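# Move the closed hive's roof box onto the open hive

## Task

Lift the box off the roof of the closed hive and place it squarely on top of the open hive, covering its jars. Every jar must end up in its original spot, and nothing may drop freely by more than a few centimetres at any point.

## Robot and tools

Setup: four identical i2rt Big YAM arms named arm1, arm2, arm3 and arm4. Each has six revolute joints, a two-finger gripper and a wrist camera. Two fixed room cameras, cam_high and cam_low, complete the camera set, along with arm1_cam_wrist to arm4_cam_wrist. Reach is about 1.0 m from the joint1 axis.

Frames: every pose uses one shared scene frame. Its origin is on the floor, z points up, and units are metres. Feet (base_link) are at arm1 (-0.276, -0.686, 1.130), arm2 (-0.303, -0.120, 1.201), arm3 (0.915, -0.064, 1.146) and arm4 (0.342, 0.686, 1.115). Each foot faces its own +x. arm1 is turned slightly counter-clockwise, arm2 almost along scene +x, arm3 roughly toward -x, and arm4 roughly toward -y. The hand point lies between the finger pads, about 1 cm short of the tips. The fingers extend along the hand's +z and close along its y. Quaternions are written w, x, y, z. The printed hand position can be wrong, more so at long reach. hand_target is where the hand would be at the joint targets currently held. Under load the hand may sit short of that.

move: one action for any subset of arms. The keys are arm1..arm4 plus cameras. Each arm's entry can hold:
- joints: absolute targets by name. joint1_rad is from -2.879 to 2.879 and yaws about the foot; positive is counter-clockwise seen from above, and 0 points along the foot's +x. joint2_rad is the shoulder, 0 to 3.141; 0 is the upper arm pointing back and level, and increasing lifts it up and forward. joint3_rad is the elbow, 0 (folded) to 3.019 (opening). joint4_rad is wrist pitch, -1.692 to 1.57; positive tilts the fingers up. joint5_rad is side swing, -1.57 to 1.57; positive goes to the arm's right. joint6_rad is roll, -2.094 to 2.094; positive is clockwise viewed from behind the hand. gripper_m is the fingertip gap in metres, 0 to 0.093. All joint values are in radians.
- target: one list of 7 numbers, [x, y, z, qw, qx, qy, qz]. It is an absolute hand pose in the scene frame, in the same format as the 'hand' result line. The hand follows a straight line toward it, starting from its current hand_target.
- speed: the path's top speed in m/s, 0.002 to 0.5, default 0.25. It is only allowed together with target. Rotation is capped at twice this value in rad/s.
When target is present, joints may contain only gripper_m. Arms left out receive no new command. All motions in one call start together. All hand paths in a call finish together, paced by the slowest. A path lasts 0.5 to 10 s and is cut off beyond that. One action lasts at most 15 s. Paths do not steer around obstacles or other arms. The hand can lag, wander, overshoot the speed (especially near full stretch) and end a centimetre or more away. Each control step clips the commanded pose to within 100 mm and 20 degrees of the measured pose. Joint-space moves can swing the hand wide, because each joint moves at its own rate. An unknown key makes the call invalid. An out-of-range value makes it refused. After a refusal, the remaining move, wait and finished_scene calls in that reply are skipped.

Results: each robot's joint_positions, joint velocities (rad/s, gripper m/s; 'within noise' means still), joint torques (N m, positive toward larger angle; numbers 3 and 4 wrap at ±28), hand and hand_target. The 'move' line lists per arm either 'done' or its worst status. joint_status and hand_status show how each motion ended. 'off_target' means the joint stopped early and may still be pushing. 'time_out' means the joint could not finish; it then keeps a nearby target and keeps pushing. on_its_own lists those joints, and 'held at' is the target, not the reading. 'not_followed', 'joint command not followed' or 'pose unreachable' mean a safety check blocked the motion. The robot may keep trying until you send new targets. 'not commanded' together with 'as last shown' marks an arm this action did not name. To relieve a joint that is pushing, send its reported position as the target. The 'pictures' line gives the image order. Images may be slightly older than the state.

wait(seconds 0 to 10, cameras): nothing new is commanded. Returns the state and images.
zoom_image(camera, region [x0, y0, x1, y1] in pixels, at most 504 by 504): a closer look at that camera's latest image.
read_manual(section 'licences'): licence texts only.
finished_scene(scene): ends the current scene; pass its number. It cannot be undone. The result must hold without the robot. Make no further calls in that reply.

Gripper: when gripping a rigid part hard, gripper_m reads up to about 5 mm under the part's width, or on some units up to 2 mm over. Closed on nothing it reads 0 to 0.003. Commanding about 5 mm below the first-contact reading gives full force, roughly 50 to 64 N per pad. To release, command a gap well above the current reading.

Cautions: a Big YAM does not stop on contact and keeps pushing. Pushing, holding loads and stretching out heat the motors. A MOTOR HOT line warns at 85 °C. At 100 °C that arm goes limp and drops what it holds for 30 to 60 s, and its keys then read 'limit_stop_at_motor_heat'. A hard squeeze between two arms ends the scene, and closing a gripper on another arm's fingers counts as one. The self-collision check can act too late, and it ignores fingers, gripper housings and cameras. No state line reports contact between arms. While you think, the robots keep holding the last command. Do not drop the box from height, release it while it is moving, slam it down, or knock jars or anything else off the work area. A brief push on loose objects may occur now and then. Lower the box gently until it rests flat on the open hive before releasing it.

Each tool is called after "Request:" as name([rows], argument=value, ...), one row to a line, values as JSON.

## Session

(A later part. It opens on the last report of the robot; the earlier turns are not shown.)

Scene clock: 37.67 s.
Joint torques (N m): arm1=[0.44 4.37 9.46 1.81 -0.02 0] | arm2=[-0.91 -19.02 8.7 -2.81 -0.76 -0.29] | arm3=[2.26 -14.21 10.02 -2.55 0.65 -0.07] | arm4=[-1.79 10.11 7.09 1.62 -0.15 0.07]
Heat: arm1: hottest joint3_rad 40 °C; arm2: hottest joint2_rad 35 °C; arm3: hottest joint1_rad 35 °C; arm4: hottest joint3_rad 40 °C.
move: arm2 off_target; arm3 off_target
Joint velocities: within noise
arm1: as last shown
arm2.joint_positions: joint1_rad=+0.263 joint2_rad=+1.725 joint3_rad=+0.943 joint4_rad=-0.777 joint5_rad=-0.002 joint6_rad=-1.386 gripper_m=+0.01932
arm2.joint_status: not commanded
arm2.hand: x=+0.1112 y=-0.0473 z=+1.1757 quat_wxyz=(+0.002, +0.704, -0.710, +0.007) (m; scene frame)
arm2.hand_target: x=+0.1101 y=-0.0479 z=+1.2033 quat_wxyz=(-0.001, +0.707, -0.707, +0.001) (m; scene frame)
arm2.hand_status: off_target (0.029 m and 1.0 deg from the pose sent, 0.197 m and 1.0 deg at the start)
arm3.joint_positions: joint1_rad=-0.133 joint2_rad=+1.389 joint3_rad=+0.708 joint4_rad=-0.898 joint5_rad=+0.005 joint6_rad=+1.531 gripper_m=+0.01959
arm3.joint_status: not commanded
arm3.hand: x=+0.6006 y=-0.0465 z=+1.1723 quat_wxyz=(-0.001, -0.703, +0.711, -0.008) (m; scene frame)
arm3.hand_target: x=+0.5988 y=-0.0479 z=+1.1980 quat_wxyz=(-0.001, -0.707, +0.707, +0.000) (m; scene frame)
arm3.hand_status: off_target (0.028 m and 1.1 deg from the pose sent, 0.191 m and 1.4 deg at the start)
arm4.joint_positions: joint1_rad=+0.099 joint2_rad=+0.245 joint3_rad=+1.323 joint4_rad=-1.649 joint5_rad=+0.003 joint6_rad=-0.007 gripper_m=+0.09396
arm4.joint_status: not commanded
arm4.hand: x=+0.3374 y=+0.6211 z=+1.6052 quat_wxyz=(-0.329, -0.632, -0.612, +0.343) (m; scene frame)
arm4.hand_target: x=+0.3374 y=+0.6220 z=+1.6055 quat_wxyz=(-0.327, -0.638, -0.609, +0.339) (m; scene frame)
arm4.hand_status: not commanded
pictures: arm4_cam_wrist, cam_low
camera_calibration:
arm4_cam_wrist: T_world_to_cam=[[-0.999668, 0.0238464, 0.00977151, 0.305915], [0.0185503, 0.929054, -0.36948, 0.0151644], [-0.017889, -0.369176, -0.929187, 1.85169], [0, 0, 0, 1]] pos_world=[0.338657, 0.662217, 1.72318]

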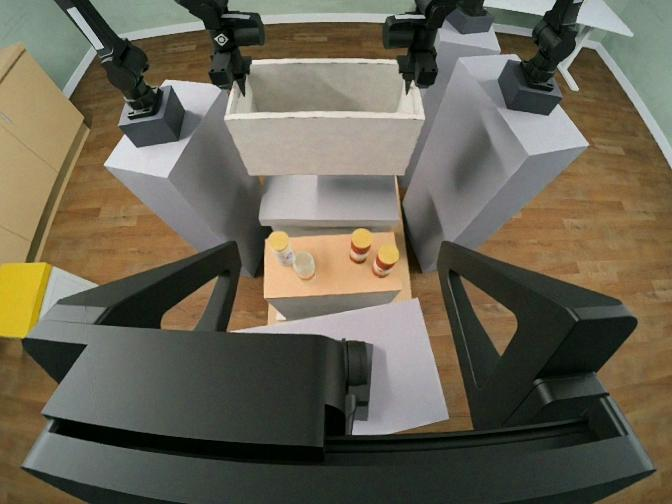

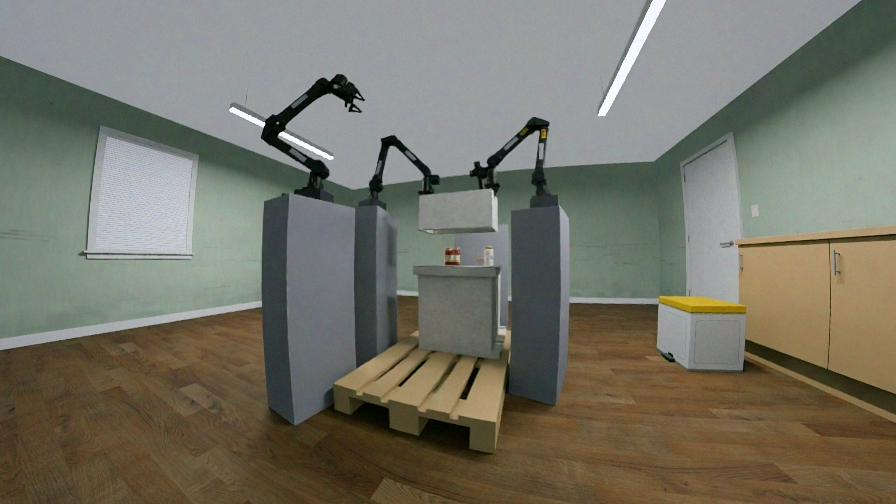

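Request:
move(arm2={"target":[0.107,0.13,1.225,-0.018,0.701,-0.712,-0.018],"speed":0.15}, arm3={"target":[0.597,0.13,1.218,-0.018,0.701,-0.712,-0.018],"speed":0.15}, cameras=[])

Request:
move(arm2={"target":[0.105,0.315,1.235,-0.035,0.695,-0.717,-0.036],"speed":0.15}, arm3={"target":[0.594,0.32,1.22,-0.035,0.695,-0.717,-0.036],"speed":0.15}, cameras=["arm4_cam_wrist","arm1_cam_wrist","cam_low"])

Request:
zoom_image(camera="arm4_cam_wrist", region=[220, 120, 450, 340])

Scene clock: 48.07 s.
Joint torques (N m): arm1=[0.5 4.42 9.46 1.8 -0.02 0.01] | arm2=[1.67 -18.9 10.88 -2.02 -1.35 0.18] | arm3=[-0.91 -13.63 11.74 -1.85 1.53 -0.37] | arm4=[-2.37 9.76 7.12 1.61 -0.15 0.05]
Heat: arm1: hottest joint3_rad 41 °C; arm2: hottest joint2_rad 35 °C; arm3: hottest joint1_rad 35 °C; arm4: hottest joint3_rad 41 °C.
move: arm2 off_target; arm3 off_target
Joint velocities: within noise
arm1, arm4: as last shown
arm2.joint_positions: joint1_rad=+0.589 joint2_rad=+1.776 joint3_rad=+1.108 joint4_rad=-0.869 joint5_rad=-0.031 joint6_rad=-1.056 gripper_m=+0.01932
arm2.joint_status: not commanded
arm2.hand: x=+0.1100 y=+0.1118 z=+1.1993 quat_wxyz=(-0.014, +0.703, -0.711, -0.006) (m; scene frame)
arm2.hand_target: x=+0.1067 y=+0.1293 z=+1.2243 quat_wxyz=(-0.019, +0.702, -0.712, -0.018) (m; scene frame)
arm2.hand_status: off_target (0.032 m and 1.5 deg from the pose sent, 0.184 m and 3.6 deg at the start)
arm3.joint_positions: joint1_rad=-0.573 joint2_rad=+1.448 joint3_rad=+0.848 joint4_rad=-0.948 joint5_rad=+0.027 joint6_rad=+1.099 gripper_m=+0.01959
arm3.joint_status: not commanded
arm3.hand: x=+0.5967 y=+0.1126 z=+1.1938 quat_wxyz=(+0.004, -0.700, +0.714, +0.008) (m; scene frame)
arm3.hand_target: x=+0.5971 y=+0.1293 z=+1.2172 quat_wxyz=(+0.018, -0.701, +0.713, +0.019) (m; scene frame)
arm3.hand_status: off_target (0.030 m and 1.9 deg from the pose sent, 0.182 m and 3.7 deg at the start)
pictures: none
No camera images: "cameras" was empty.

Scene clock: 50.17 s.
Joint torques (N m): arm1=[0.5 4.42 9.44 1.78 -0.02 0] | arm2=[1.67 -24.35 13.6 -1.59 -1.84 0.34] | arm3=[-1.73 -19.9 13.61 -1.25 2.3 -0.31] | arm4=[-2.73 9.88 7.17 1.69 -0.13 0.04]
Heat: arm1: hottest joint3_rad 42 °C; arm2: hottest joint2_rad 35 °C; arm3: hottest joint1_rad 35 °C; arm4: hottest joint3_rad 41 °C.
move: arm2 off_target; arm3 off_target
Joint velocities: within noise
arm1, arm4: as last shown
arm2.joint_positions: joint1_rad=+0.855 joint2_rad=+2.003 joint3_rad=+1.446 joint4_rad=-0.977 joint5_rad=-0.045 joint6_rad=-0.788 gripper_m=+0.01932
arm2.joint_status: not commanded
arm2.hand: x=+0.1058 y=+0.2845 z=+1.1895 quat_wxyz=(-0.012, +0.702, -0.712, -0.018) (m; scene frame)
arm2.hand_target: x=+0.1037 y=+0.3132 z=+1.2344 quat_wxyz=(-0.036, +0.696, -0.716, -0.037) (m; scene frame)
arm2.hand_status: off_target (0.055 m and 3.5 deg from the pose sent, 0.206 m and 4.4 deg at the start)
arm3.joint_positions: joint1_rad=-0.892 joint2_rad=+1.726 joint3_rad=+1.159 joint4_rad=-0.972 joint5_rad=+0.029 joint6_rad=+0.779 gripper_m=+0.01959
arm3.joint_status: not commanded
arm3.hand: x=+0.5897 y=+0.2860 z=+1.1809 quat_wxyz=(+0.010, -0.701, +0.713, +0.009) (m; scene frame)
arm3.hand_target: x=+0.5951 y=+0.3179 z=+1.2196 quat_wxyz=(+0.036, -0.695, +0.718, +0.036) (m; scene frame)
arm3.hand_status: off_target (0.052 m and 4.3 deg from the pose sent, 0.209 m and 4.8 deg at the start)
pictures: arm1_cam_wrist, arm4_cam_wrist, cam_low
camera_calibration:
arm1_cam_wrist: T_world_to_cam=[[0.717935, -0.658263, 0.226405, -0.671194], [-0.518785, -0.722822, -0.456498, 0.32259], [0.464147, 0.21028, -0.860436, 1.73569], [0, 0, 0, 1]] pos_world=[-0.156387, -0.573629, 1.79267]
arm4_cam_wrist: T_world_to_cam=[[-0.999668, 0.0238464, 0.00977151, 0.305915], [0.0185503, 0.929054, -0.36948, 0.0151644], [-0.017889, -0.369176, -0.929187, 1.85169], [0, 0, 0, 1]] pos_world=[0.338657, 0.662217, 1.72318]

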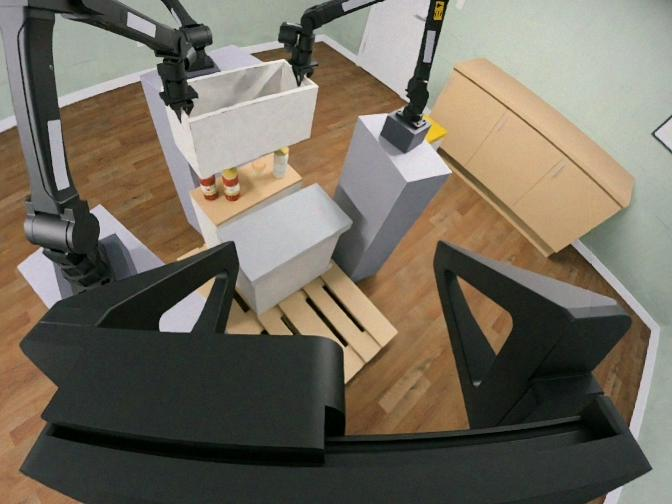

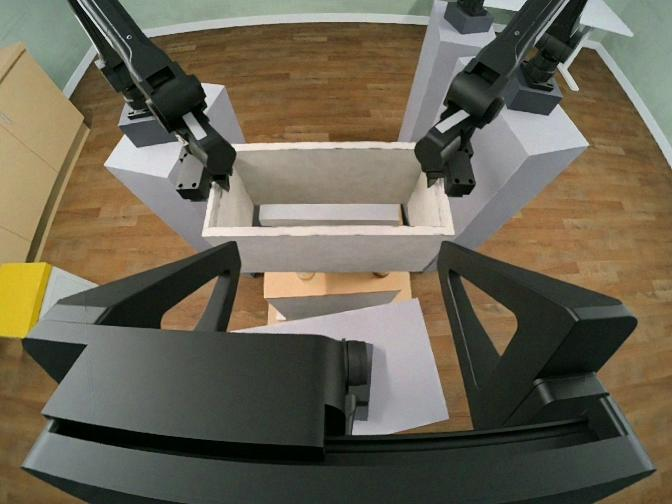

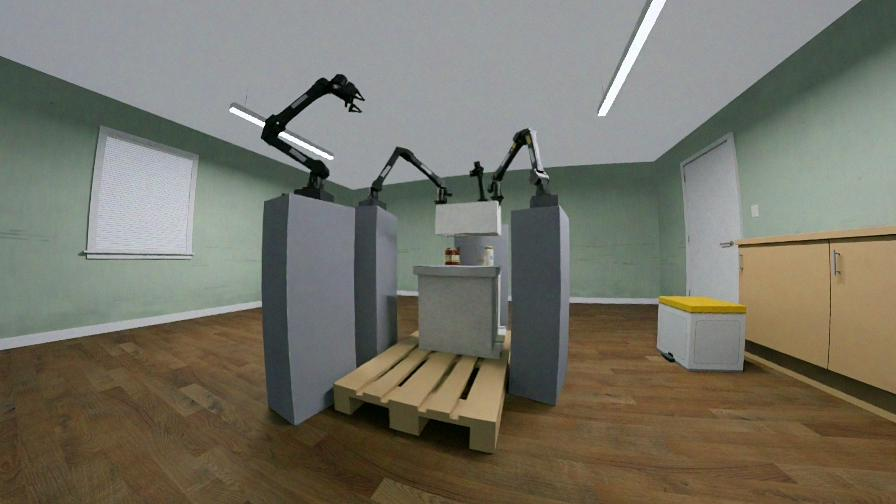

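Scaled by 2.191 from the camera's 672x504 image, which has a finer 960x720 frame.

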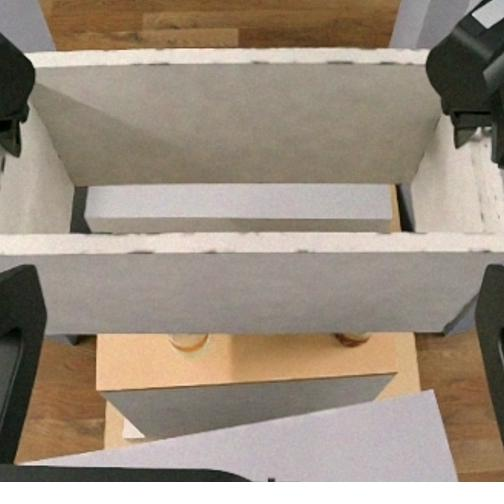

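Request:
move(arm2={"target":[0.103,0.325,1.177,-0.036,0.695,-0.717,-0.036],"speed":0.15}, arm3={"target":[0.594,0.328,1.172,-0.036,0.695,-0.717,-0.036],"speed":0.15}, cameras=["arm4_cam_wrist","arm1_cam_wrist","cam_low"])

Request:
zoom_image(camera="arm4_cam_wrist", region=[220, 120, 450, 340])

Request:
zoom_image(camera="arm1_cam_wrist", region=[140, 40, 360, 260])

Scene clock: 56.50 s.
Joint torques (N m): arm1=[0.5 4.48 9.44 1.78 -0.02 0] | arm2=[1.67 -25.23 11.07 -0.29 -1.98 0.37] | arm3=[-1.73 -22.48 10 -0.35 2.18 -0.28] | arm4=[-2.32 9.47 7.01 1.66 -0.12 0.01]
Heat: arm1: hottest joint3_rad 42 °C; arm2: hottest joint2_rad 37 °C; arm3: hottest joint3_rad 36 °C; arm4: hottest joint3_rad 41 °C.
move: arm2 off_target; arm3 off_target
Joint velocities: within noise
arm1, arm4: as last shown
arm2.joint_positions: joint1_rad=+0.870 joint2_rad=+2.096 joint3_rad=+1.446 joint4_rad=-0.892 joint5_rad=-0.041 joint6_rad=-0.778 gripper_m=+0.01940
arm2.joint_status: not commanded
arm2.hand: x=+0.1047 y=+0.2936 z=+1.1387 quat_wxyz=(-0.008, +0.703, -0.711, -0.016) (m; scene frame)
arm2.hand_target: x=+0.1021 y=+0.3237 z=+1.1769 quat_wxyz=(-0.036, +0.696, -0.716, -0.037) (m; scene frame)
arm2.hand_status: off_target (0.050 m and 4.1 deg from the pose sent, 0.042 m and 3.6 deg at the start)
arm3.joint_positions: joint1_rad=-0.902 joint2_rad=+1.826 joint3_rad=+1.159 joint4_rad=-0.884 joint5_rad=+0.034 joint6_rad=+0.765 gripper_m=+0.01959
arm3.joint_status: not commanded
arm3.hand: x=+0.5868 y=+0.2969 z=+1.1353 quat_wxyz=(+0.012, -0.702, +0.712, +0.003) (m; scene frame)
arm3.hand_target: x=+0.5946 y=+0.3264 z=+1.1712 quat_wxyz=(+0.037, -0.694, +0.718, +0.035) (m; scene frame)
arm3.hand_status: off_target (0.049 m and 4.8 deg from the pose sent, 0.043 m and 4.4 deg at the start)
pictures: arm1_cam_wrist, arm4_cam_wrist, cam_low
camera_calibration:
arm1_cam_wrist: T_world_to_cam=[[0.717935, -0.658263, 0.226405, -0.671194], [-0.518785, -0.722822, -0.456498, 0.32259], [0.464147, 0.21028, -0.860436, 1.73569], [0, 0, 0, 1]] pos_world=[-0.156387, -0.573629, 1.79267]
arm4_cam_wrist: T_world_to_cam=[[-0.999668, 0.0238464, 0.00977151, 0.305915], [0.0185503, 0.929054, -0.36948, 0.0151644], [-0.017889, -0.369176, -0.929187, 1.85169], [0, 0, 0, 1]] pos_world=[0.338657, 0.662217, 1.72318]

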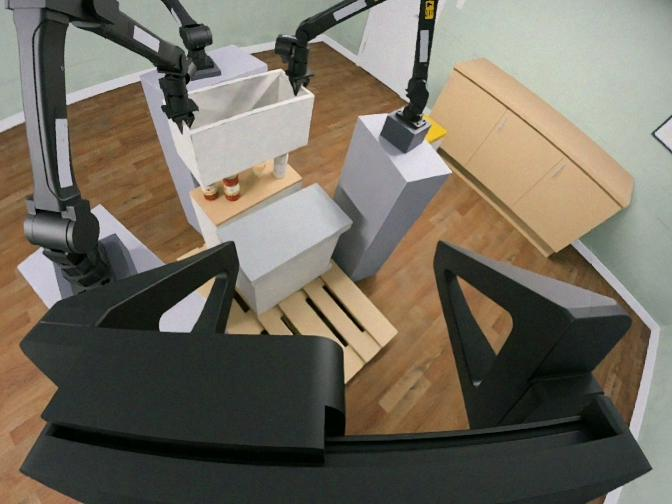

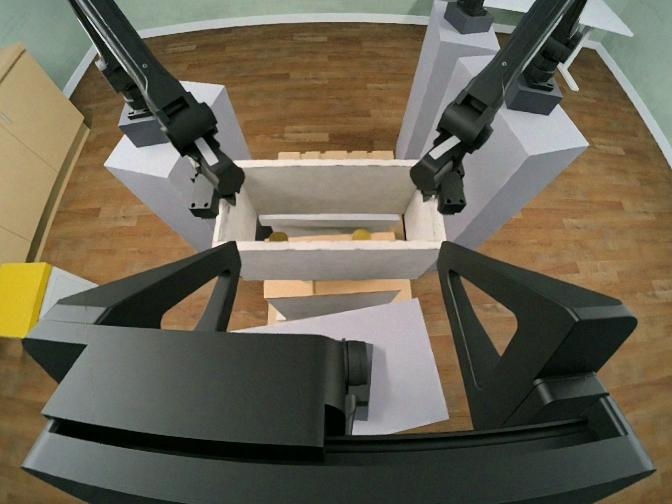

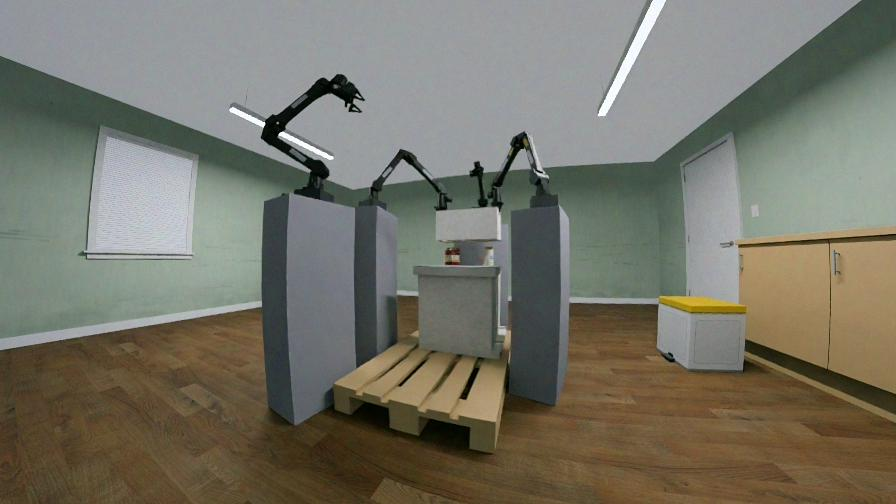

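Scaled by 2.191 from the camera's 672x504 image, which has a finer 960x720 frame.

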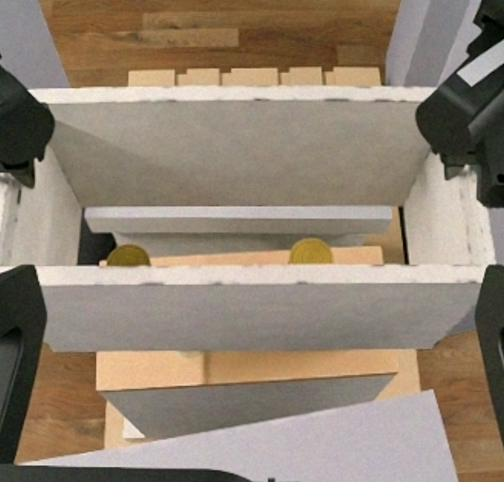

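Scaled by 2.291 from the camera's 672x504 image, which has a finer 960x720 frame.

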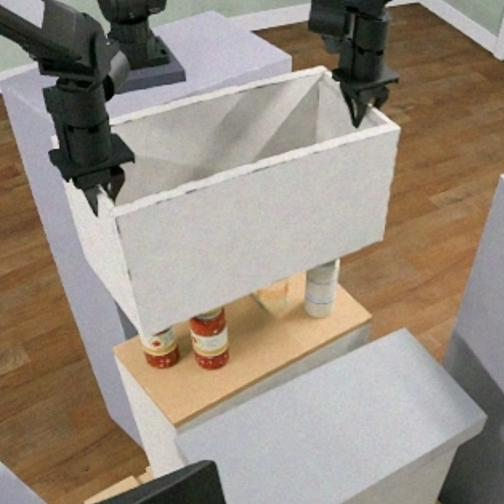

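Request:
move(arm2={"target":[0.098,0.304,1.115,-0.036,0.695,-0.717,-0.036],"speed":0.12}, arm3={"target":[0.590,0.327,1.111,-0.036,0.695,-0.717,-0.036],"speed":0.12}, cameras=["arm4_cam_wrist","arm1_cam_wrist"])

Request:
zoom_image(camera="arm4_cam_wrist", region=[220, 140, 450, 340])

Request:
zoom_image(camera="arm1_cam_wrist", region=[140, 80, 340, 260])

Scene clock: 64.60 s.
Joint torques (N m): arm1=[0.5 4.42 9.44 1.78 -0.02 0] | arm2=[0.26 -25.05 7.58 0.02 -1.58 0.26] | arm3=[-1.55 -22.95 7.9 -0.08 2.24 -0.13] | arm4=[-2.49 9.58 7.17 1.62 -0.13 0.04]
Heat: arm1: hottest joint3_rad 43 °C; arm2: hottest joint2_rad 39 °C; arm3: hottest joint3_rad 36 °C; arm4: hottest joint3_rad 41 °C.
move: arm2 off_target; arm3 off_target
Joint velocities: within noise
arm1, arm4: as last shown
arm2.joint_positions: joint1_rad=+0.870 joint2_rad=+2.161 joint3_rad=+1.389 joint4_rad=-0.745 joint5_rad=-0.050 joint6_rad=-0.783 gripper_m=+0.01940
arm2.joint_status: not commanded
arm2.hand: x=+0.0994 y=+0.2899 z=+1.0870 quat_wxyz=(-0.020, +0.705, -0.708, -0.020) (m; scene frame)
arm2.hand_target: x=+0.0979 y=+0.3037 z=+1.1144 quat_wxyz=(-0.036, +0.696, -0.717, -0.036) (m; scene frame)
arm2.hand_status: off_target (0.031 m and 3.0 deg from the pose sent, 0.027 m and 4.2 deg at the start)
arm3.joint_positions: joint1_rad=-0.898 joint2_rad=+1.927 joint3_rad=+1.134 joint4_rad=-0.742 joint5_rad=+0.032 joint6_rad=+0.757 gripper_m=+0.01959
arm3.joint_status: not commanded
arm3.hand: x=+0.5811 y=+0.2990 z=+1.0813 quat_wxyz=(+0.011, -0.706, +0.708, +0.011) (m; scene frame)
arm3.hand_target: x=+0.5902 y=+0.3258 z=+1.1103 quat_wxyz=(+0.036, -0.695, +0.718, +0.036) (m; scene frame)
arm3.hand_status: off_target (0.042 m and 4.4 deg from the pose sent, 0.039 m and 4.8 deg at the start)
pictures: arm1_cam_wrist, arm4_cam_wrist
camera_calibration:
arm1_cam_wrist: T_world_to_cam=[[0.717935, -0.658263, 0.226405, -0.671194], [-0.518785, -0.722822, -0.456498, 0.32259], [0.464147, 0.21028, -0.860436, 1.73569], [0, 0, 0, 1]] pos_world=[-0.156387, -0.573629, 1.79267]
arm4_cam_wrist: T_world_to_cam=[[-0.999668, 0.0238464, 0.00977151, 0.305915], [0.0185503, 0.929054, -0.36948, 0.0151644], [-0.017889, -0.369176, -0.929187, 1.85169], [0, 0, 0, 1]] pos_world=[0.338657, 0.662217, 1.72318]

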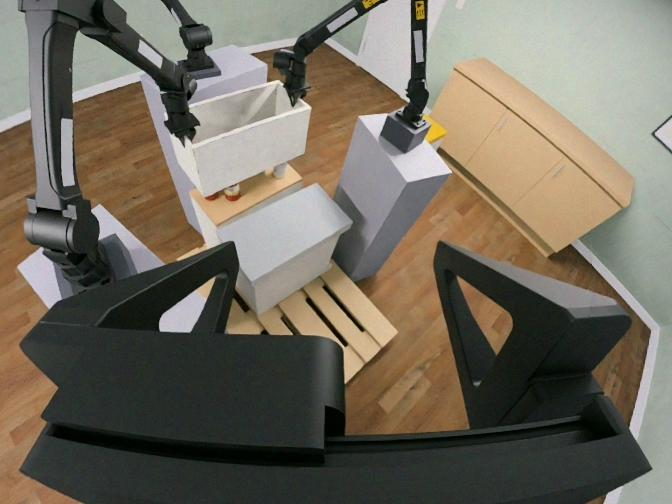

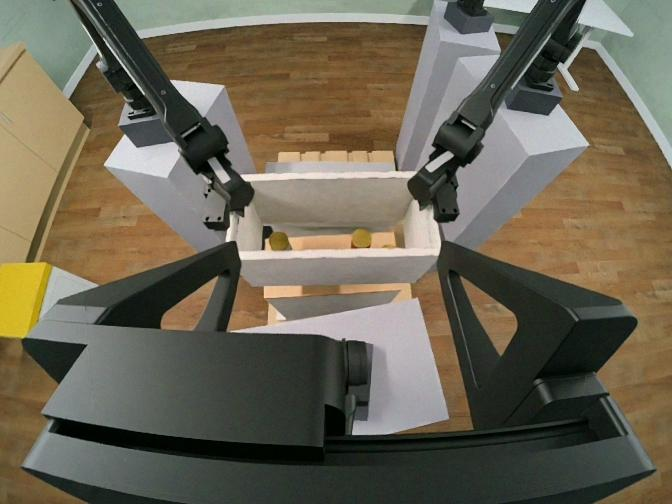

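Scaled by 2.191 from the camera's 672x504 image, which has a finer 960x720 frame.

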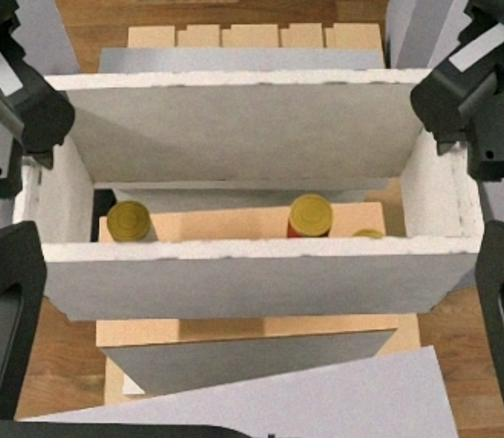

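Scaled by 2.520 from the camera's 672x504 image, which has a finer 960x720 frame.

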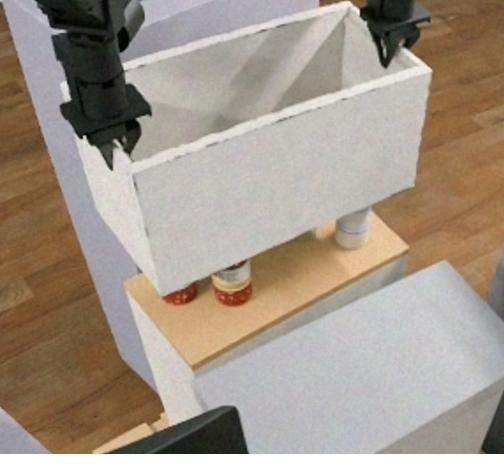

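Request:
move(arm2={"target":[0.103,0.289,1.038,-0.036,0.695,-0.717,-0.036],"speed":0.12}, arm3={"target":[0.595,0.323,1.036,-0.036,0.695,-0.717,-0.036],"speed":0.12}, cameras=["arm4_cam_wrist","arm1_cam_wrist","cam_low"])

Request:
zoom_image(camera="arm4_cam_wrist", region=[220, 160, 450, 340])

Request:
zoom_image(camera="arm1_cam_wrist", region=[160, 100, 340, 260])

Scene clock: 70.33 s.
Joint torques (N m): arm1=[0.44 4.42 9.44 1.8 -0.01 0.01] | arm2=[0.03 -24.82 5.91 0.08 -1.33 0.32] | arm3=[-1.85 -22.89 6.17 0.1 2.2 -0.11] | arm4=[-1.96 9.7 7.15 1.62 -0.14 -0.01]
Heat: arm1: hottest joint3_rad 43 °C; arm2: hottest joint2_rad 39 °C; arm3: hottest joint3_rad 36 °C; arm4: hottest joint3_rad 41 °C.
move: arm2 off_target; arm3 off_target
Joint velocities: within noise
arm1, arm4: as last shown
arm2.joint_positions: joint1_rad=+0.848 joint2_rad=+2.286 joint3_rad=+1.378 joint4_rad=-0.594 joint5_rad=-0.057 joint6_rad=-0.814 gripper_m=+0.01940
arm2.joint_status: not commanded
arm2.hand: x=+0.1053 y=+0.2790 z=+1.0171 quat_wxyz=(-0.028, +0.708, -0.705, -0.023) (m; scene frame)
arm2.hand_target: x=+0.1031 y=+0.2889 z=+1.0375 quat_wxyz=(-0.036, +0.695, -0.717, -0.036) (m; scene frame)
arm2.hand_status: off_target (0.023 m and 2.7 deg from the pose sent, 0.049 m and 3.0 deg at the start)
arm3.joint_positions: joint1_rad=-0.898 joint2_rad=+2.060 joint3_rad=+1.097 joint4_rad=-0.566 joint5_rad=+0.033 joint6_rad=+0.749 gripper_m=+0.01959
arm3.joint_status: not commanded
arm3.hand: x=+0.5857 y=+0.2934 z=+1.0113 quat_wxyz=(+0.012, -0.709, +0.705, +0.014) (m; scene frame)
arm3.hand_target: x=+0.5953 y=+0.3220 z=+1.0354 quat_wxyz=(+0.036, -0.695, +0.717, +0.036) (m; scene frame)
arm3.hand_status: off_target (0.040 m and 4.3 deg from the pose sent, 0.053 m and 4.4 deg at the start)
pictures: arm1_cam_wrist, arm4_cam_wrist, cam_low
camera_calibration:
arm1_cam_wrist: T_world_to_cam=[[0.717935, -0.658263, 0.226405, -0.671194], [-0.518785, -0.722822, -0.456498, 0.32259], [0.464147, 0.21028, -0.860436, 1.73569], [0, 0, 0, 1]] pos_world=[-0.156387, -0.573629, 1.79267]
arm4_cam_wrist: T_world_to_cam=[[-0.999668, 0.0238464, 0.00977151, 0.305915], [0.0185503, 0.929054, -0.36948, 0.0151644], [-0.017889, -0.369176, -0.929187, 1.85169], [0, 0, 0, 1]] pos_world=[0.338657, 0.662217, 1.72318]

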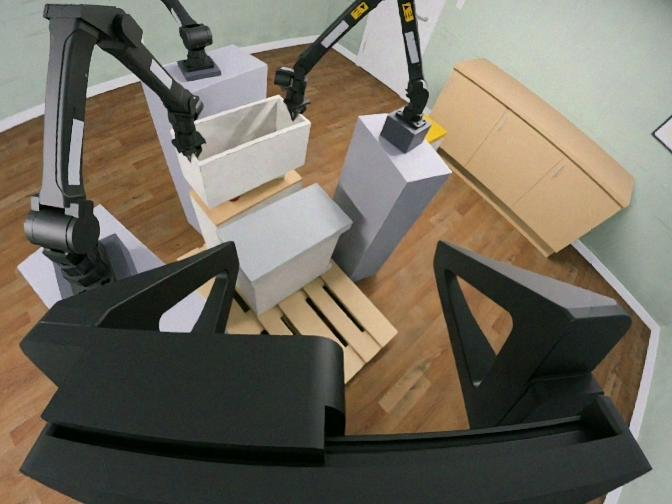

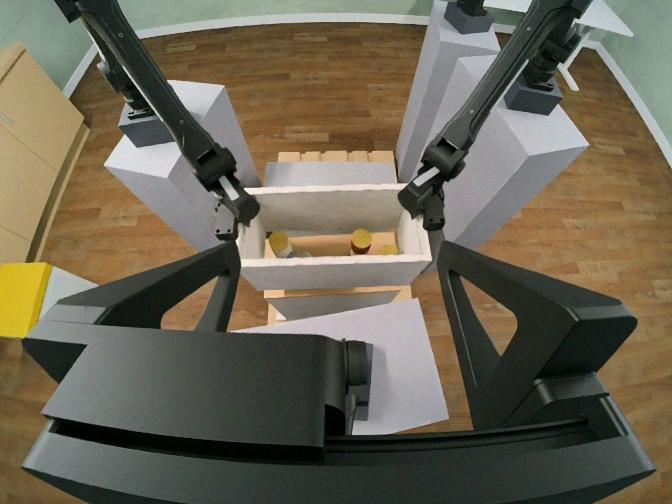

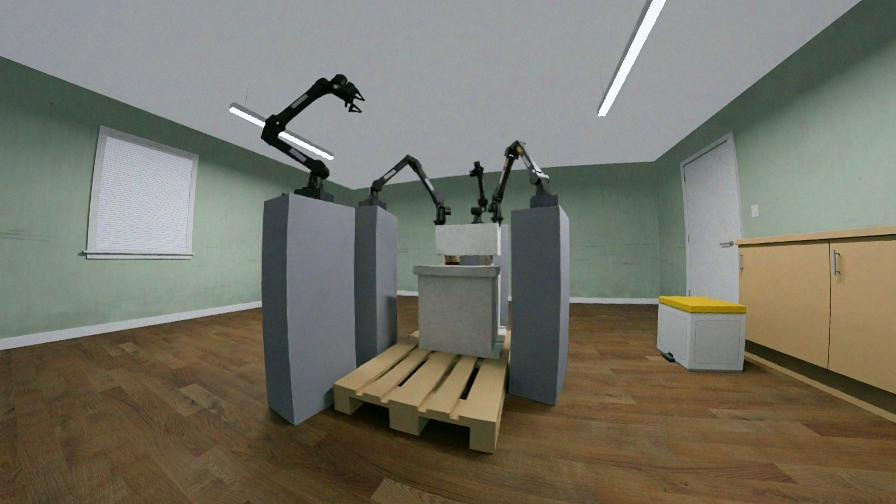

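Scaled by 2.191 from the camera's 672x504 image, which has a finer 960x720 frame.

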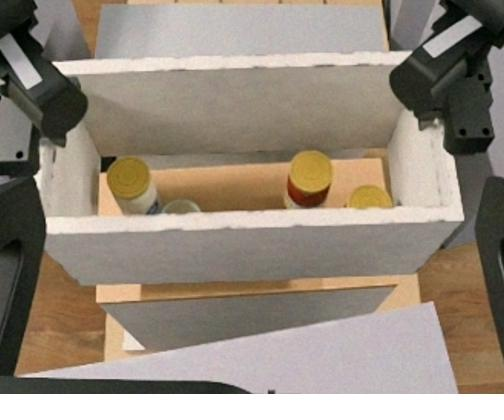

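Scaled by 2.800 from the camera's 672x504 image, which has a finer 960x720 frame.

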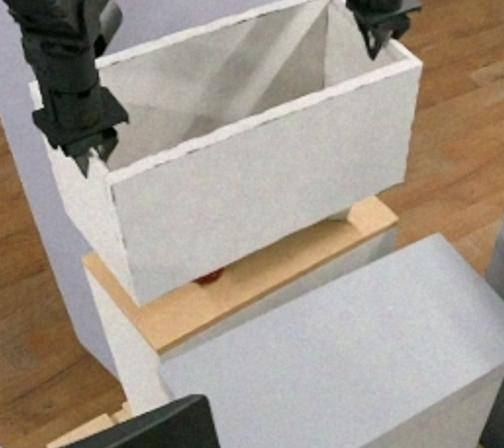

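Request:
move(arm2={"target":[0.109,0.282,0.968,-0.036,0.698,-0.714,-0.036],"speed":0.1}, arm3={"target":[0.602,0.324,0.970,-0.036,0.698,-0.714,-0.036],"speed":0.1}, cameras=["arm4_cam_wrist","arm1_cam_wrist","cam_low"])

Request:
zoom_image(camera="arm4_cam_wrist", region=[220, 180, 450, 340])

Request:
zoom_image(camera="arm1_cam_wrist", region=[180, 120, 320, 260])

Request:
zoom_image(camera="cam_low", region=[400, 200, 520, 290])

Scene clock: 75.33 s.
Joint torques (N m): arm1=[0.44 4.42 9.44 1.78 -0.02 0] | arm2=[0.21 -23.77 6.05 -0.06 -1.36 0.36] | arm3=[-3.02 -22.53 5.31 0.21 2.11 -0.21] | arm4=[-2.26 9.47 7.16 1.68 -0.15 0.02]
Heat: arm1: hottest joint3_rad 43 °C; arm2: hottest joint2_rad 39 °C; arm3: hottest joint3_rad 36 °C; arm4: hottest joint3_rad 41 °C.
move: arm2 off_target; arm3 off_target
Joint velocities: within noise
arm1, arm4: as last shown
arm2.joint_positions: joint1_rad=+0.831 joint2_rad=+2.417 joint3_rad=+1.405 joint4_rad=-0.484 joint5_rad=-0.058 joint6_rad=-0.840 gripper_m=+0.01940
arm2.joint_status: not commanded
arm2.hand: x=+0.1099 y=+0.2695 z=+0.9533 quat_wxyz=(-0.032, +0.712, -0.701, -0.023) (m; scene frame)
arm2.hand_target: x=+0.1090 y=+0.2820 z=+0.9679 quat_wxyz=(-0.036, +0.699, -0.714, -0.036) (m; scene frame)
arm2.hand_status: off_target (0.019 m and 2.7 deg from the pose sent, 0.049 m and 2.4 deg at the start)
arm3.joint_positions: joint1_rad=-0.898 joint2_rad=+2.196 joint3_rad=+1.093 joint4_rad=-0.422 joint5_rad=+0.033 joint6_rad=+0.737 gripper_m=+0.01959
arm3.joint_status: not commanded
arm3.hand: x=+0.5899 y=+0.2880 z=+0.9488 quat_wxyz=(+0.012, -0.713, +0.701, +0.016) (m; scene frame)
arm3.hand_target: x=+0.6025 y=+0.3227 z=+0.9696 quat_wxyz=(+0.036, -0.698, +0.715, +0.035) (m; scene frame)
arm3.hand_status: off_target (0.043 m and 4.2 deg from the pose sent, 0.054 m and 4.1 deg at the start)
pictures: arm1_cam_wrist, arm4_cam_wrist, cam_low
camera_calibration:
arm1_cam_wrist: T_world_to_cam=[[0.717935, -0.658263, 0.226405, -0.671194], [-0.518785, -0.722822, -0.456498, 0.32259], [0.464147, 0.21028, -0.860436, 1.73569], [0, 0, 0, 1]] pos_world=[-0.156387, -0.573629, 1.79267]
arm4_cam_wrist: T_world_to_cam=[[-0.999668, 0.0238464, 0.00977151, 0.305915], [0.0185503, 0.929054, -0.36948, 0.0151644], [-0.017889, -0.369176, -0.929187, 1.85169], [0, 0, 0, 1]] pos_world=[0.338657, 0.662217, 1.72318]

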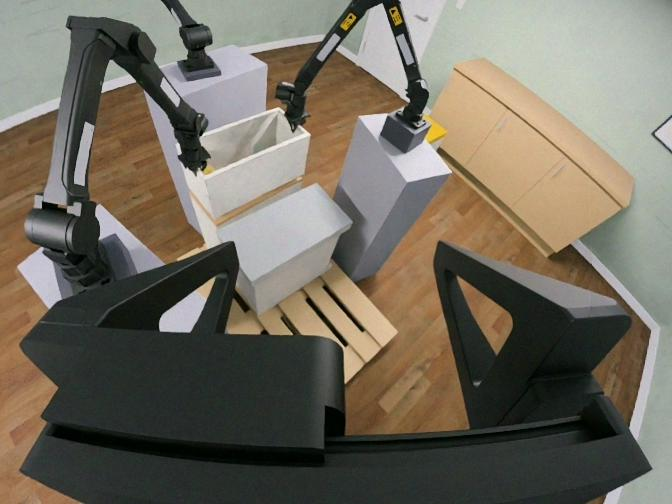

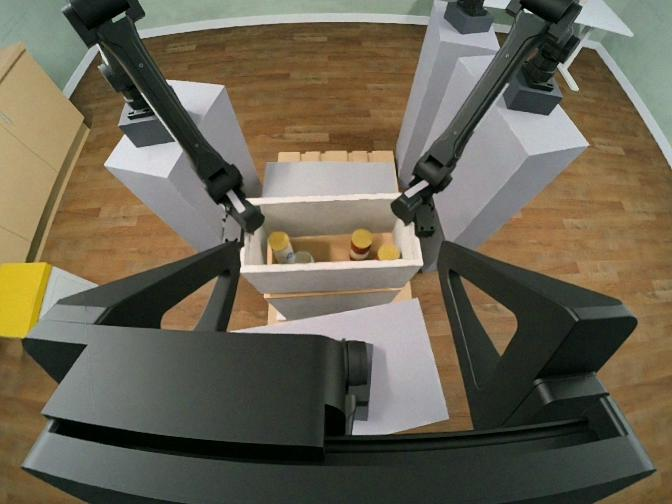

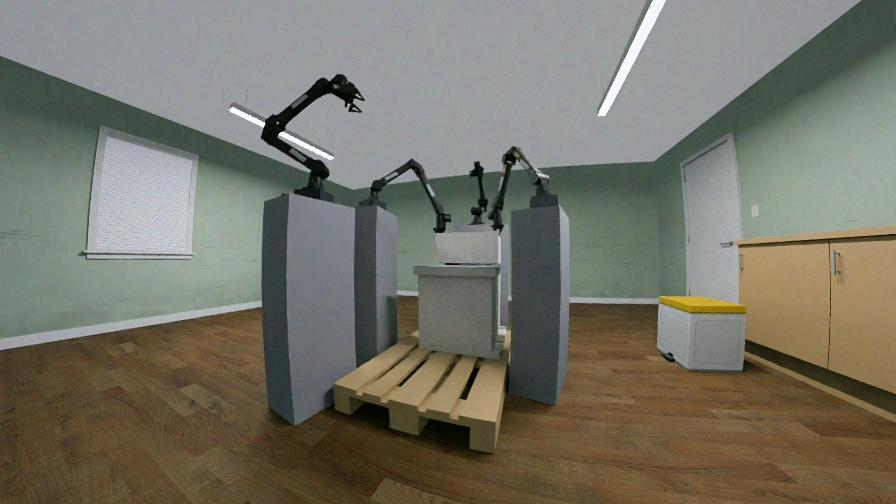

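Scaled by 2.191 from the camera's 672x504 image, which has a finer 960x720 frame.

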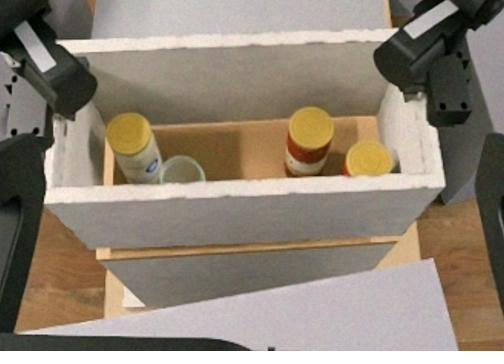

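Scaled by 3.600 from the camera's 672x504 image, which has a finer 960x720 frame.

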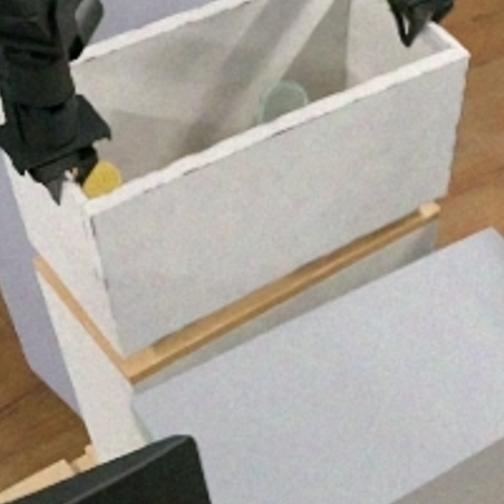

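Scaled by 4.200.

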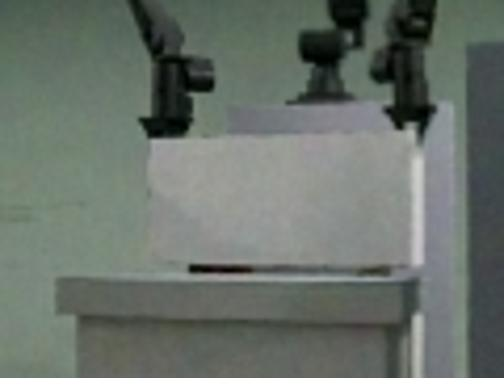

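Request:
zoom_image(camera="arm4_cam_wrist", region=[360, 250, 430, 310])

Request:
zoom_image(camera="arm4_cam_wrist", region=[240, 260, 310, 320])

Request:
zoom_image(camera="arm1_cam_wrist", region=[180, 170, 250, 230])

Request:
zoom_image(camera="arm1_cam_wrist", region=[260, 150, 330, 210])

Scaled by 7.200 from the camera's 672x504 image, which has a finer 960x720 frame.

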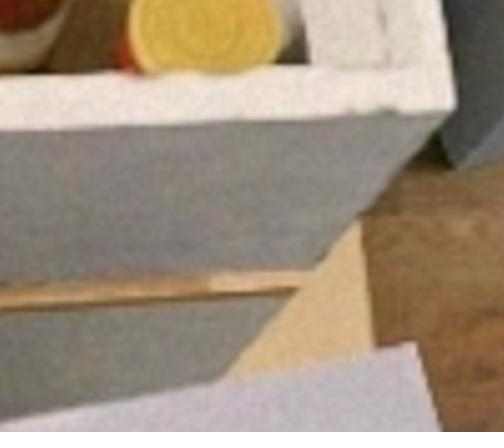

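Scaled by 7.200 from the camera's 672x504 image, which has a finer 960x720 frame.

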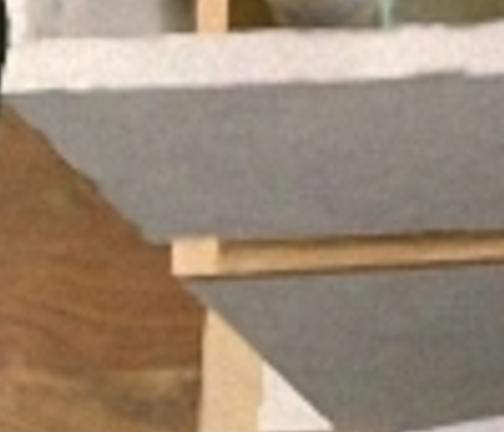

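Scaled by 7.200 from the camera's 672x504 image, which has a finer 960x720 frame.

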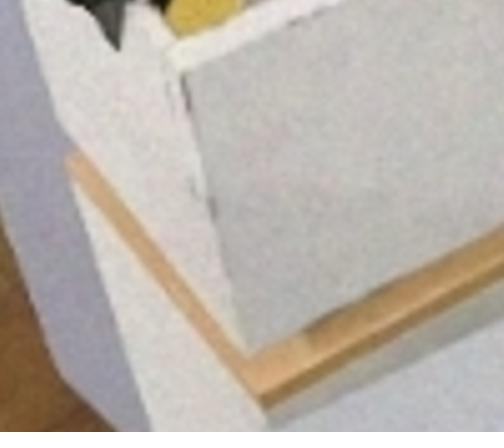

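Scaled by 7.200 from the camera's 672x504 image, which has a finer 960x720 frame.

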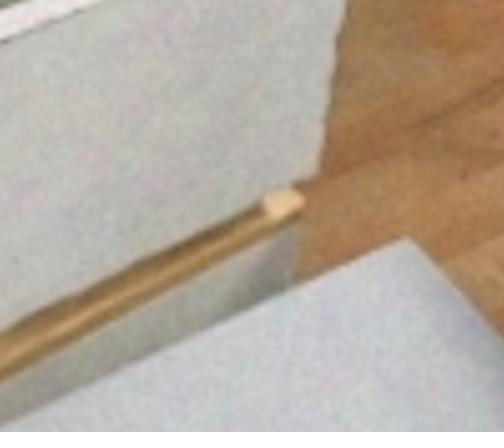

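Request:
move(arm2={"target":[0.110,0.289,0.950,-0.036,0.698,-0.714,-0.036],"speed":0.08}, arm3={"target":[0.603,0.335,0.952,-0.036,0.698,-0.714,-0.036],"speed":0.08}, cameras=["arm4_cam_wrist","arm1_cam_wrist"])

Request:
zoom_image(camera="arm4_cam_wrist", region=[360, 250, 430, 310])

Request:
zoom_image(camera="arm4_cam_wrist", region=[240, 260, 310, 320])

Request:
zoom_image(camera="arm1_cam_wrist", region=[180, 170, 250, 230])

Request:
zoom_image(camera="arm1_cam_wrist", region=[260, 150, 330, 210])

Scene clock: 87.27 s.
Joint torques (N m): arm1=[0.5 4.37 9.44 1.8 -0.02 0] | arm2=[1.03 -23.82 6.32 -0.02 -1.3 0.45] | arm3=[-3.6 -22.71 6.08 0.13 2.11 -0.21] | arm4=[-1.73 9.58 7.02 1.57 -0.13 0.04]
Heat: arm1: hottest joint3_rad 44 °C; arm2: hottest joint2_rad 39 °C; arm3: hottest joint2_rad 37 °C; arm4: hottest joint3_rad 41 °C.
move: arm2 off_target; arm3 off_target
Joint velocities: within noise
arm1.joint_positions: joint1_rad=+0.165 joint2_rad=+0.548 joint3_rad=+1.345 joint4_rad=-1.232 joint5_rad=-0.217 joint6_rad=-0.340 gripper_m=+0.09396
arm1.joint_status: not commanded
arm1.hand: x=-0.1000 y=-0.5475 z=+1.6867 quat_wxyz=(-0.528, +0.393, -0.741, -0.131) (m; scene frame)
arm1.hand_target: x=-0.1029 y=-0.5491 z=+1.6986 quat_wxyz=(-0.539, +0.391, -0.734, -0.131) (m; scene frame)
arm1.hand_status: not commanded
arm2.joint_positions: joint1_rad=+0.831 joint2_rad=+2.463 joint3_rad=+1.437 joint4_rad=-0.473 joint5_rad=-0.059 joint6_rad=-0.842 gripper_m=+0.01940
arm2.joint_status: not commanded
arm2.hand: x=+0.1126 y=+0.2719 z=+0.9352 quat_wxyz=(-0.030, +0.712, -0.701, -0.023) (m; scene frame)
arm2.hand_target: x=+0.1097 y=+0.2887 z=+0.9497 quat_wxyz=(-0.036, +0.699, -0.714, -0.036) (m; scene frame)
arm2.hand_status: off_target (0.023 m and 2.8 deg from the pose sent, 0.020 m and 2.7 deg at the start)
arm3.joint_positions: joint1_rad=-0.908 joint2_rad=+2.244 joint3_rad=+1.114 joint4_rad=-0.400 joint5_rad=+0.033 joint6_rad=+0.722 gripper_m=+0.01959
arm3.joint_status: not commanded
arm3.hand: x=+0.5919 y=+0.2923 z=+0.9309 quat_wxyz=(+0.012, -0.715, +0.699, +0.013) (m; scene frame)
arm3.hand_target: x=+0.6038 y=+0.3334 z=+0.9520 quat_wxyz=(+0.037, -0.698, +0.714, +0.036) (m; scene frame)
arm3.hand_status: off_target (0.049 m and 4.6 deg from the pose sent, 0.049 m and 4.2 deg at the start)
arm4: as last shown
pictures: arm1_cam_wrist, arm4_cam_wrist
camera_calibration:
arm1_cam_wrist: T_world_to_cam=[[0.717935, -0.658263, 0.226405, -0.671194], [-0.518785, -0.722822, -0.456498, 0.32259], [0.464147, 0.21028, -0.860436, 1.73569], [0, 0, 0, 1]] pos_world=[-0.156387, -0.573629, 1.79267]
arm4_cam_wrist: T_world_to_cam=[[-0.999668, 0.0238464, 0.00977151, 0.305915], [0.0185503, 0.929054, -0.36948, 0.0151644], [-0.017889, -0.369176, -0.929187, 1.85169], [0, 0, 0, 1]] pos_world=[0.338657, 0.662217, 1.72318]

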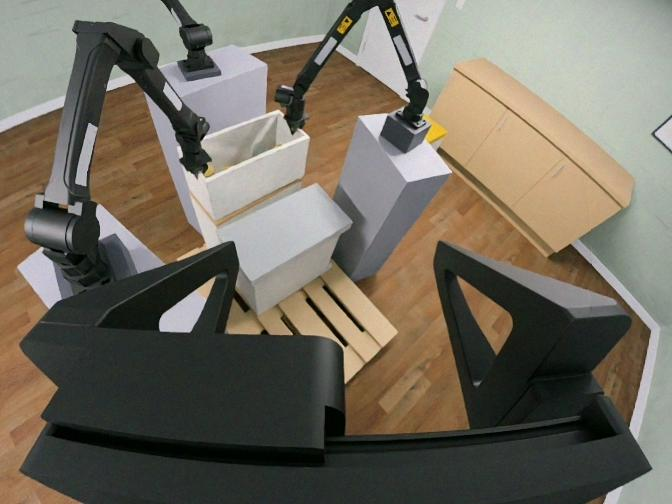

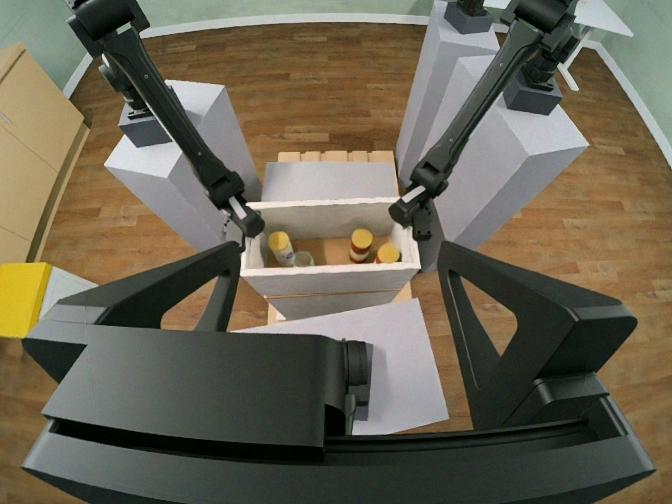

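Scaled by 7.200 from the camera's 672x504 image, which has a finer 960x720 frame.

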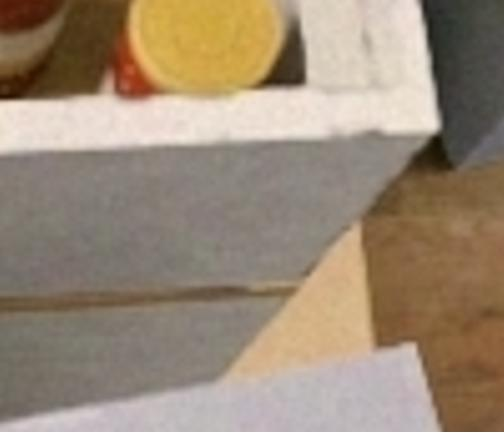

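Scaled by 7.200 from the camera's 672x504 image, which has a finer 960x720 frame.

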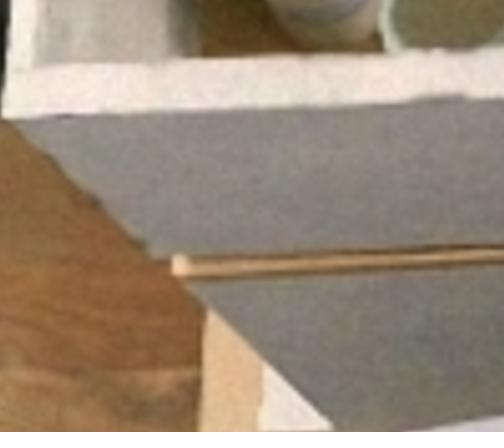

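Scaled by 7.200 from the camera's 672x504 image, which has a finer 960x720 frame.

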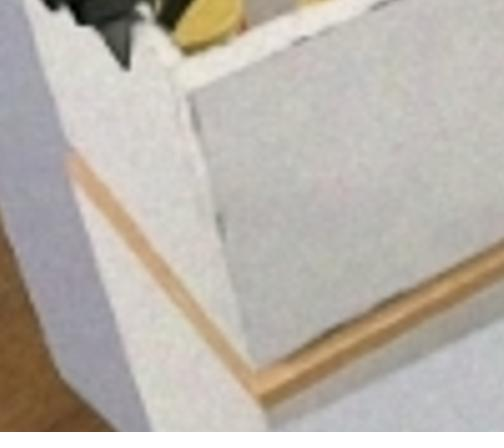

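Scaled by 7.200 from the camera's 672x504 image, which has a finer 960x720 frame.

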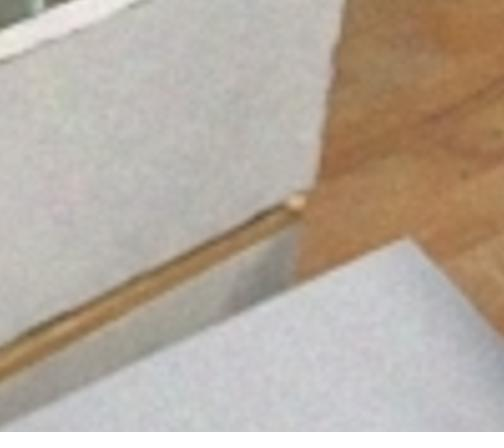

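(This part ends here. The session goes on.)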